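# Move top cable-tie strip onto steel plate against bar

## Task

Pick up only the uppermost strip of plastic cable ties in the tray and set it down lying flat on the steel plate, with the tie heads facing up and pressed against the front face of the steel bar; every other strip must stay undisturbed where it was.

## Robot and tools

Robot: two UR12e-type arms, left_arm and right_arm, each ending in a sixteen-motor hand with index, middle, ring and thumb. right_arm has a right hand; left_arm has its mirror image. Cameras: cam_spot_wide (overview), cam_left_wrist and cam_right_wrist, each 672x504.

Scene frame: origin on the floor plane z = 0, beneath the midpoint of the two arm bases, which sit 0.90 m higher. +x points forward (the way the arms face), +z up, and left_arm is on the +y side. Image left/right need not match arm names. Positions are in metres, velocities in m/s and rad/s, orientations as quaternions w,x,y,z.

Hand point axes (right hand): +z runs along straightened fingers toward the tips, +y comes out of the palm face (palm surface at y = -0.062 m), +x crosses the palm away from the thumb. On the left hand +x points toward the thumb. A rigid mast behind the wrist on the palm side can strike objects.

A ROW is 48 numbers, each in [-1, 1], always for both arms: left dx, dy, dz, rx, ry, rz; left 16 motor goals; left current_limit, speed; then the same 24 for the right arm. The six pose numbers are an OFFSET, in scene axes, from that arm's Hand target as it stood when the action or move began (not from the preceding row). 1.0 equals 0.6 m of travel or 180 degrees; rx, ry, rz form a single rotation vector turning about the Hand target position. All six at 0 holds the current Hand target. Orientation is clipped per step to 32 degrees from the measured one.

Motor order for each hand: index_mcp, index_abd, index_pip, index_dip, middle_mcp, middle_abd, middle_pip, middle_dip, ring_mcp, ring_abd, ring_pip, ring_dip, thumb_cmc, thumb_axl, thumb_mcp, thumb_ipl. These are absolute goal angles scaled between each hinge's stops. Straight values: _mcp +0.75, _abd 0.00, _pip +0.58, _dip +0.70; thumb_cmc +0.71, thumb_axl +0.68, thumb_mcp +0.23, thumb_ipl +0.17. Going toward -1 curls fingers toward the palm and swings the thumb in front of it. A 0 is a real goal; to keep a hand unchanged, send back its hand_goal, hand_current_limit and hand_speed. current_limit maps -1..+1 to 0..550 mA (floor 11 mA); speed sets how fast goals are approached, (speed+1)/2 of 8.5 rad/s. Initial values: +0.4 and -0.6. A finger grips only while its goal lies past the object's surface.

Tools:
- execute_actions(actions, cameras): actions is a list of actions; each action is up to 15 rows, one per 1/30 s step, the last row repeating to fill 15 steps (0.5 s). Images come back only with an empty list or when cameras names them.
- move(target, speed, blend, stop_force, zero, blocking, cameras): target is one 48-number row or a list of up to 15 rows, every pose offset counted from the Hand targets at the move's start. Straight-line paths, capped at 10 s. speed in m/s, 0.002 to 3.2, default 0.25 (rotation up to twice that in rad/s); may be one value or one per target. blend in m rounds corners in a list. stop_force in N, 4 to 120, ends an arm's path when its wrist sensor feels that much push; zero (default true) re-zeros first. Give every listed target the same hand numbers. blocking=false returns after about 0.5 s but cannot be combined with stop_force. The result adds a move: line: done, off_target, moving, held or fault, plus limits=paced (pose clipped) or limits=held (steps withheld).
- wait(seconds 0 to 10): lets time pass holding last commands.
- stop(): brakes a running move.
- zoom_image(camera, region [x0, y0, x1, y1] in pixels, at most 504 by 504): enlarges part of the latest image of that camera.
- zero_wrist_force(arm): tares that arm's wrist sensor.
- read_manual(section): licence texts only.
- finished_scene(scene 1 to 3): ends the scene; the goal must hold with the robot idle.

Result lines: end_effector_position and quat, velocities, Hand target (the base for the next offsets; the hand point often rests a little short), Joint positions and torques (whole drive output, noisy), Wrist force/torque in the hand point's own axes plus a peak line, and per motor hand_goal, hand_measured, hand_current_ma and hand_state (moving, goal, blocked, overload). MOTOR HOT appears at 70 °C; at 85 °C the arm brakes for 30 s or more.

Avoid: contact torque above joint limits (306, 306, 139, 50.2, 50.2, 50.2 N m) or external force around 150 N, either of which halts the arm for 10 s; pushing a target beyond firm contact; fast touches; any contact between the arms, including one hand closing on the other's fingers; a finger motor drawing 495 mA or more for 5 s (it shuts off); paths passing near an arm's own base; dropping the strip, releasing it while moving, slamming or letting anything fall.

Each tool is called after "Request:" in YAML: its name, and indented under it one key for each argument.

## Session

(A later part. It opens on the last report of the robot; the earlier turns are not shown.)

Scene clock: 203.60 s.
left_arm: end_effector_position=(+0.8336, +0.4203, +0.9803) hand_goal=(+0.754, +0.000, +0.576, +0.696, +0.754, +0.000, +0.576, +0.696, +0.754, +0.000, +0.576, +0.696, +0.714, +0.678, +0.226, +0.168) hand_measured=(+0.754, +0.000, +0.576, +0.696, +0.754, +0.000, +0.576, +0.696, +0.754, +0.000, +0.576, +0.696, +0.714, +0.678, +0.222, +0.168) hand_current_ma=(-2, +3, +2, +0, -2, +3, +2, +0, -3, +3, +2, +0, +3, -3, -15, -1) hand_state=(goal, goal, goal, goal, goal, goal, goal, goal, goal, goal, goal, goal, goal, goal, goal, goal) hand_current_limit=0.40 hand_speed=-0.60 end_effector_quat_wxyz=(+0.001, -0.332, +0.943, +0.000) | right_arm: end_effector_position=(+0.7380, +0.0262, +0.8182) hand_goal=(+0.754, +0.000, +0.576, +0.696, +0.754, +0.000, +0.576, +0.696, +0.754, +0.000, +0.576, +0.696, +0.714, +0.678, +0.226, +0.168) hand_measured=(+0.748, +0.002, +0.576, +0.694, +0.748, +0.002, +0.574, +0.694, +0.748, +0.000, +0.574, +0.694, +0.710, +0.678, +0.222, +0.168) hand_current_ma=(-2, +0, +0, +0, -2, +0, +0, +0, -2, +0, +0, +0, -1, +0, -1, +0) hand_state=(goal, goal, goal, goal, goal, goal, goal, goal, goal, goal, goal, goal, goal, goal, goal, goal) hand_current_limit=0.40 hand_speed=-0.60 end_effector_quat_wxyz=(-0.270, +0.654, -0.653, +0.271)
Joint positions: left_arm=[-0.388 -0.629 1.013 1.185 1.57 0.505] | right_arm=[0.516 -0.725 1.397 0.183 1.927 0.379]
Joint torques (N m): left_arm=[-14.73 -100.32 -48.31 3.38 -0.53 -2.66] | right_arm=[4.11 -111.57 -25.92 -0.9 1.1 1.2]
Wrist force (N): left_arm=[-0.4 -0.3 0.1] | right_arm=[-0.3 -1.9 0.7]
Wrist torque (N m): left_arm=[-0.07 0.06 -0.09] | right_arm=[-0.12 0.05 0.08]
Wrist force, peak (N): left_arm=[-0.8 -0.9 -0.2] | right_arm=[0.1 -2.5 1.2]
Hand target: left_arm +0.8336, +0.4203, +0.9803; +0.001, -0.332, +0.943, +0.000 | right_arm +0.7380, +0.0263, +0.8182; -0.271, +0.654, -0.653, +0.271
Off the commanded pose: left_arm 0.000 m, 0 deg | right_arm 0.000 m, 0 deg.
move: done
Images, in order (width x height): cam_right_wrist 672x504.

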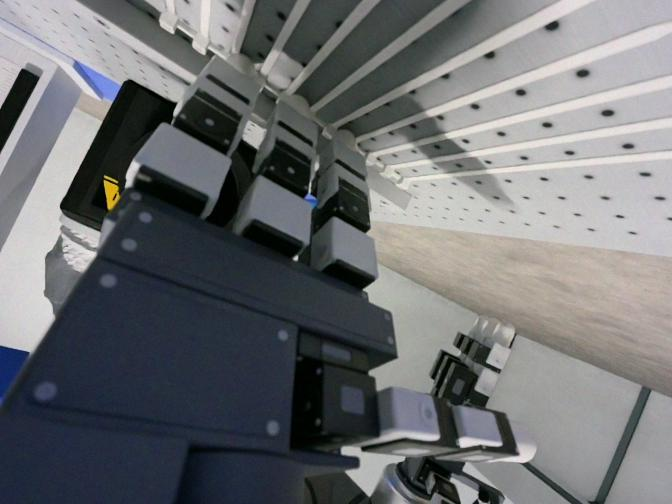

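Request:
move:
  target:
    - [0,0,0,0,0,0,0.754,0,0.576,0.696,0.754,0,0.576,0.696,0.754,0,0.576,0.696,0.714,0.678,0.226,0.168,0.4,-0.6,0.05,0,0,0,0,0,0.754,0,0.576,0.696,0.754,0,0.576,0.696,0.754,0,0.576,0.696,0.714,0.678,0.226,0.168,0.4,-0.6]
  speed: 0.01
  stop_force: 4
  cameras: ["cam_right_wrist"]

Request:
zoom_image:
  camera: "cam_right_wrist"
  region: [60, 0, 460, 240]

Scene clock: 207.00 s.
left_arm: end_effector_position=(+0.8336, +0.4203, +0.9803) hand_goal=(+0.754, +0.000, +0.576, +0.696, +0.754, +0.000, +0.576, +0.696, +0.754, +0.000, +0.576, +0.696, +0.714, +0.678, +0.226, +0.168) hand_measured=(+0.754, +0.000, +0.576, +0.696, +0.754, +0.000, +0.576, +0.696, +0.754, +0.000, +0.576, +0.696, +0.714, +0.678, +0.222, +0.168) hand_current_ma=(-2, +3, +2, +0, -2, +3, +2, +0, -3, +3, +2, +0, +3, -3, -15, -1) hand_state=(goal, goal, goal, goal, goal, goal, goal, goal, goal, goal, goal, goal, goal, goal, goal, goal) hand_current_limit=0.40 hand_speed=-0.60 end_effector_quat_wxyz=(+0.001, -0.332, +0.943, +0.000) | right_arm: end_effector_position=(+0.7583, +0.0262, +0.8182) hand_goal=(+0.754, +0.000, +0.576, +0.696, +0.754, +0.000, +0.576, +0.696, +0.754, +0.000, +0.576, +0.696, +0.714, +0.678, +0.226, +0.168) hand_measured=(+0.744, +0.000, +0.574, +0.694, +0.744, +0.006, +0.574, +0.694, +0.742, +0.004, +0.572, +0.694, +0.710, +0.678, +0.222, +0.168) hand_current_ma=(-5, +0, +0, +0, -5, +1, +0, +0, -7, +1, -1, +0, -1, +0, -1, +0) hand_state=(goal, goal, goal, goal, goal, goal, goal, goal, goal, goal, goal, goal, goal, goal, goal, goal) hand_current_limit=0.40 hand_speed=-0.60 end_effector_quat_wxyz=(-0.271, +0.654, -0.653, +0.271)
Joint positions: left_arm=[-0.388 -0.629 1.013 1.185 1.57 0.505] | right_arm=[0.504 -0.705 1.356 0.2 1.92 0.37]
Joint torques (N m): left_arm=[-12.92 -102.56 -47.89 3.96 -0.49 -2.92] | right_arm=[16.71 -112.04 -26.44 -1.66 1.65 2.7]
Wrist force (N): left_arm=[-0.7 -0.4 -0.4] | right_arm=[-0.4 -1.7 -3.4]
Wrist torque (N m): left_arm=[-0.05 0.09 -0.11] | right_arm=[0.14 0.21 0.06]
Wrist force, peak (N): left_arm=[-1.0 -0.6 0.3] | right_arm=[-0.3 -2.0 -7.3]
Hand target: left_arm +0.8336, +0.4203, +0.9803; +0.001, -0.332, +0.943, +0.000 | right_arm +0.7583, +0.0263, +0.8182; -0.271, +0.654, -0.653, +0.271 (not the last commanded pose)
Off the commanded pose: left_arm 0.000 m, 0 deg | right_arm 0.010 m, 0 deg.
move: contact (right_arm)
Images, in order (width x height): cam_right_wrist 672x504.

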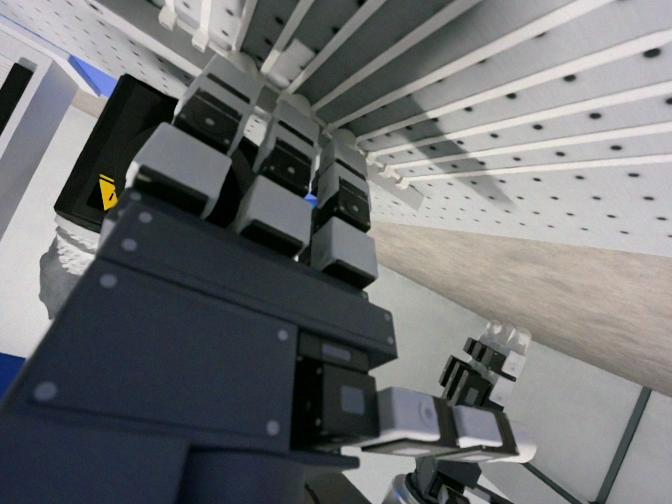

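Scaled by 1.260 from the camera's 672x504 image, which has a finer 960x720 frame.

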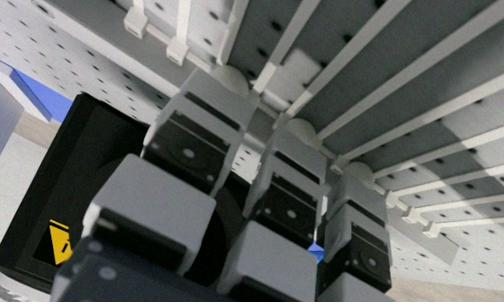

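Request:
move:
  target:
    - [0,0,0,0,0,0,0.754,0,0.576,0.696,0.754,0,0.576,0.696,0.754,0,0.576,0.696,0.714,0.678,0.226,0.168,0.4,-0.6,-0.0133,0,0.0017,0,0,0,0.754,0,0.576,0.696,0.754,0,0.576,0.696,0.754,0,0.576,0.696,0.714,0.678,0.226,0.168,0.4,-0.6]
    - [0,0,0,0,0,0,0.754,0,0.576,0.696,0.754,0,0.576,0.696,0.754,0,0.576,0.696,0.714,0.678,0.226,0.168,0.4,-0.6,-0.0267,0,0.0833,0,0,0,0.754,0,0.576,0.696,0.754,0,0.576,0.696,0.754,0,0.576,0.696,0.714,0.678,0.226,0.168,0.4,-0.6]
    - [0,0,0,0,0,0,0.754,0,0.576,0.696,0.754,0,0.576,0.696,0.754,0,0.576,0.696,0.714,0.678,0.226,0.168,0.4,-0.6,-0.15,-0.35,0.3333,0,0,0,0.754,0,0.576,0.696,0.754,0,0.576,0.696,0.754,0,0.576,0.696,0.714,0.678,0.226,0.168,0.4,-0.6]
  speed: [0.015,0.06,0.2]
  blend: [0,0.01,0]
  cameras: ["cam_right_wrist","cam_left_wrist"]

Request:
zoom_image:
  camera: "cam_right_wrist"
  region: [320, 0, 672, 260]

Scene clock: 210.50 s.
left_arm: end_effector_position=(+0.8336, +0.4203, +0.9803) hand_goal=(+0.754, +0.000, +0.576, +0.696, +0.754, +0.000, +0.576, +0.696, +0.754, +0.000, +0.576, +0.696, +0.714, +0.678, +0.226, +0.168) hand_measured=(+0.754, +0.000, +0.576, +0.696, +0.754, +0.000, +0.576, +0.696, +0.754, +0.000, +0.576, +0.696, +0.714, +0.678, +0.222, +0.168) hand_current_ma=(-2, +3, +2, +0, -2, +3, +2, +0, -3, +3, +2, +0, +3, -3, -15, -1) hand_state=(goal, goal, goal, goal, goal, goal, goal, goal, goal, goal, goal, goal, goal, goal, goal, goal) hand_current_limit=0.40 hand_speed=-0.60 end_effector_quat_wxyz=(+0.001, -0.332, +0.943, +0.000) | right_arm: end_effector_position=(+0.6683, -0.1838, +1.0182) hand_goal=(+0.754, +0.000, +0.576, +0.696, +0.754, +0.000, +0.576, +0.696, +0.754, +0.000, +0.576, +0.696, +0.714, +0.678, +0.226, +0.168) hand_measured=(+0.744, +0.000, +0.574, +0.694, +0.744, +0.002, +0.574, +0.694, +0.742, +0.002, +0.572, +0.694, +0.710, +0.678, +0.222, +0.168) hand_current_ma=(-5, +0, +0, +0, -5, +0, +0, +0, -7, +0, -1, +0, -1, +0, -1, +0) hand_state=(goal, goal, goal, goal, goal, goal, goal, goal, goal, goal, goal, goal, goal, goal, goal, goal) hand_current_limit=0.40 hand_speed=-0.60 end_effector_quat_wxyz=(-0.270, +0.654, -0.653, +0.271)
Joint positions: left_arm=[-0.388 -0.629 1.013 1.185 1.57 0.505] | right_arm=[0.285 -1.177 1.752 0.23 1.771 0.202]
Joint torques (N m): left_arm=[-12.42 -101.17 -48.28 4.06 -0.35 -2.76] | right_arm=[10.98 -72.35 -37.43 -1.31 3.1 4.46]
Wrist force (N): left_arm=[-0.7 -0.5 0.0] | right_arm=[0.2 -1.7 0.7]
Wrist torque (N m): left_arm=[-0.10 0.10 -0.11] | right_arm=[-0.12 -0.04 -0.05]
Wrist force, peak (N): left_arm=[-1.0 -0.5 0.4] | right_arm=[-0.6 -2.1 -3.7]
Hand target: left_arm +0.8336, +0.4203, +0.9803; +0.001, -0.332, +0.943, +0.000 | right_arm +0.6683, -0.1837, +1.0182; -0.271, +0.654, -0.653, +0.271
Off the commanded pose: left_arm 0.000 m, 0 deg | right_arm 0.000 m, 0 deg.
move: done
Images, in order (width x height): cam_left_wrist 672x504, cam_right_wrist 672x504.

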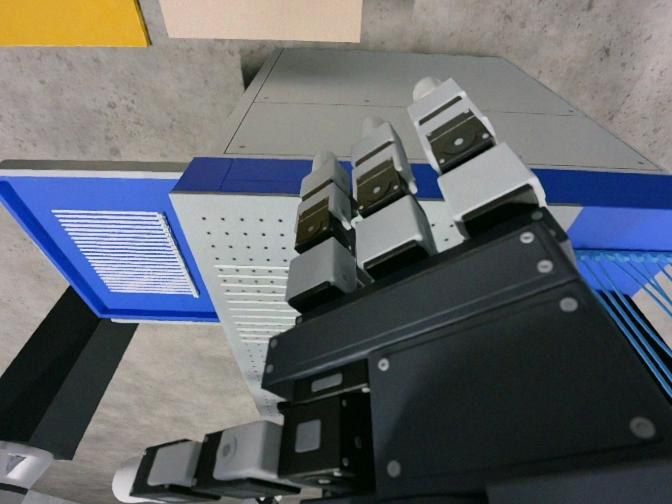

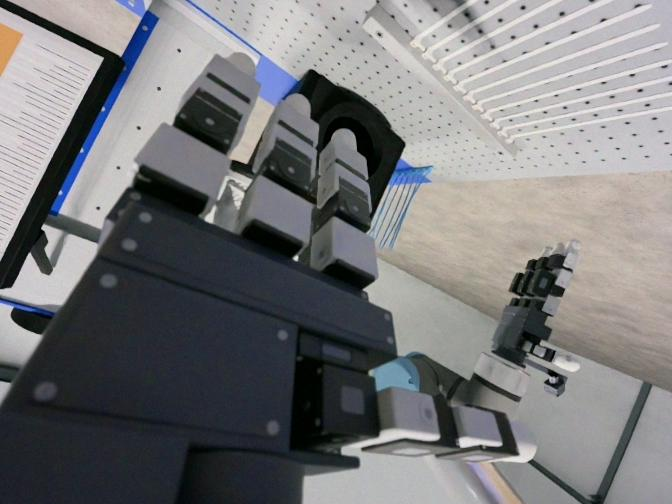

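Scaled by 1.432 from the camera's 672x504 image, which has a finer 960x720 frame.

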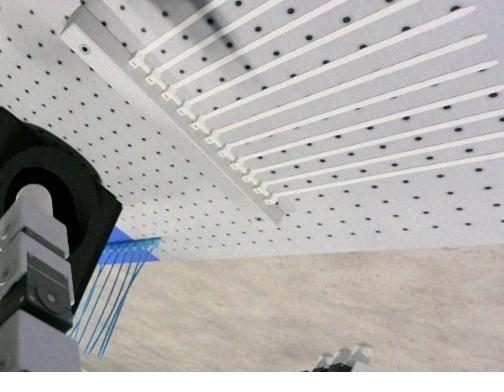

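Request:
zoom_image:
  camera: "cam_right_wrist"
  region: [400, 20, 540, 160]

Scaled by 3.600 from the camera's 672x504 image, which has a finer 960x720 frame.

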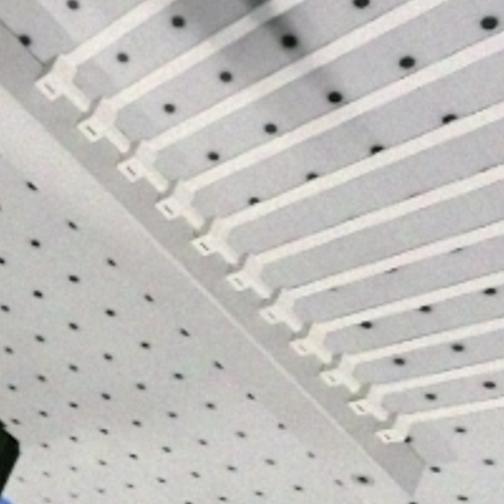

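Request:
finished_scene:
  scene: 1

The scene is finished: the task was done.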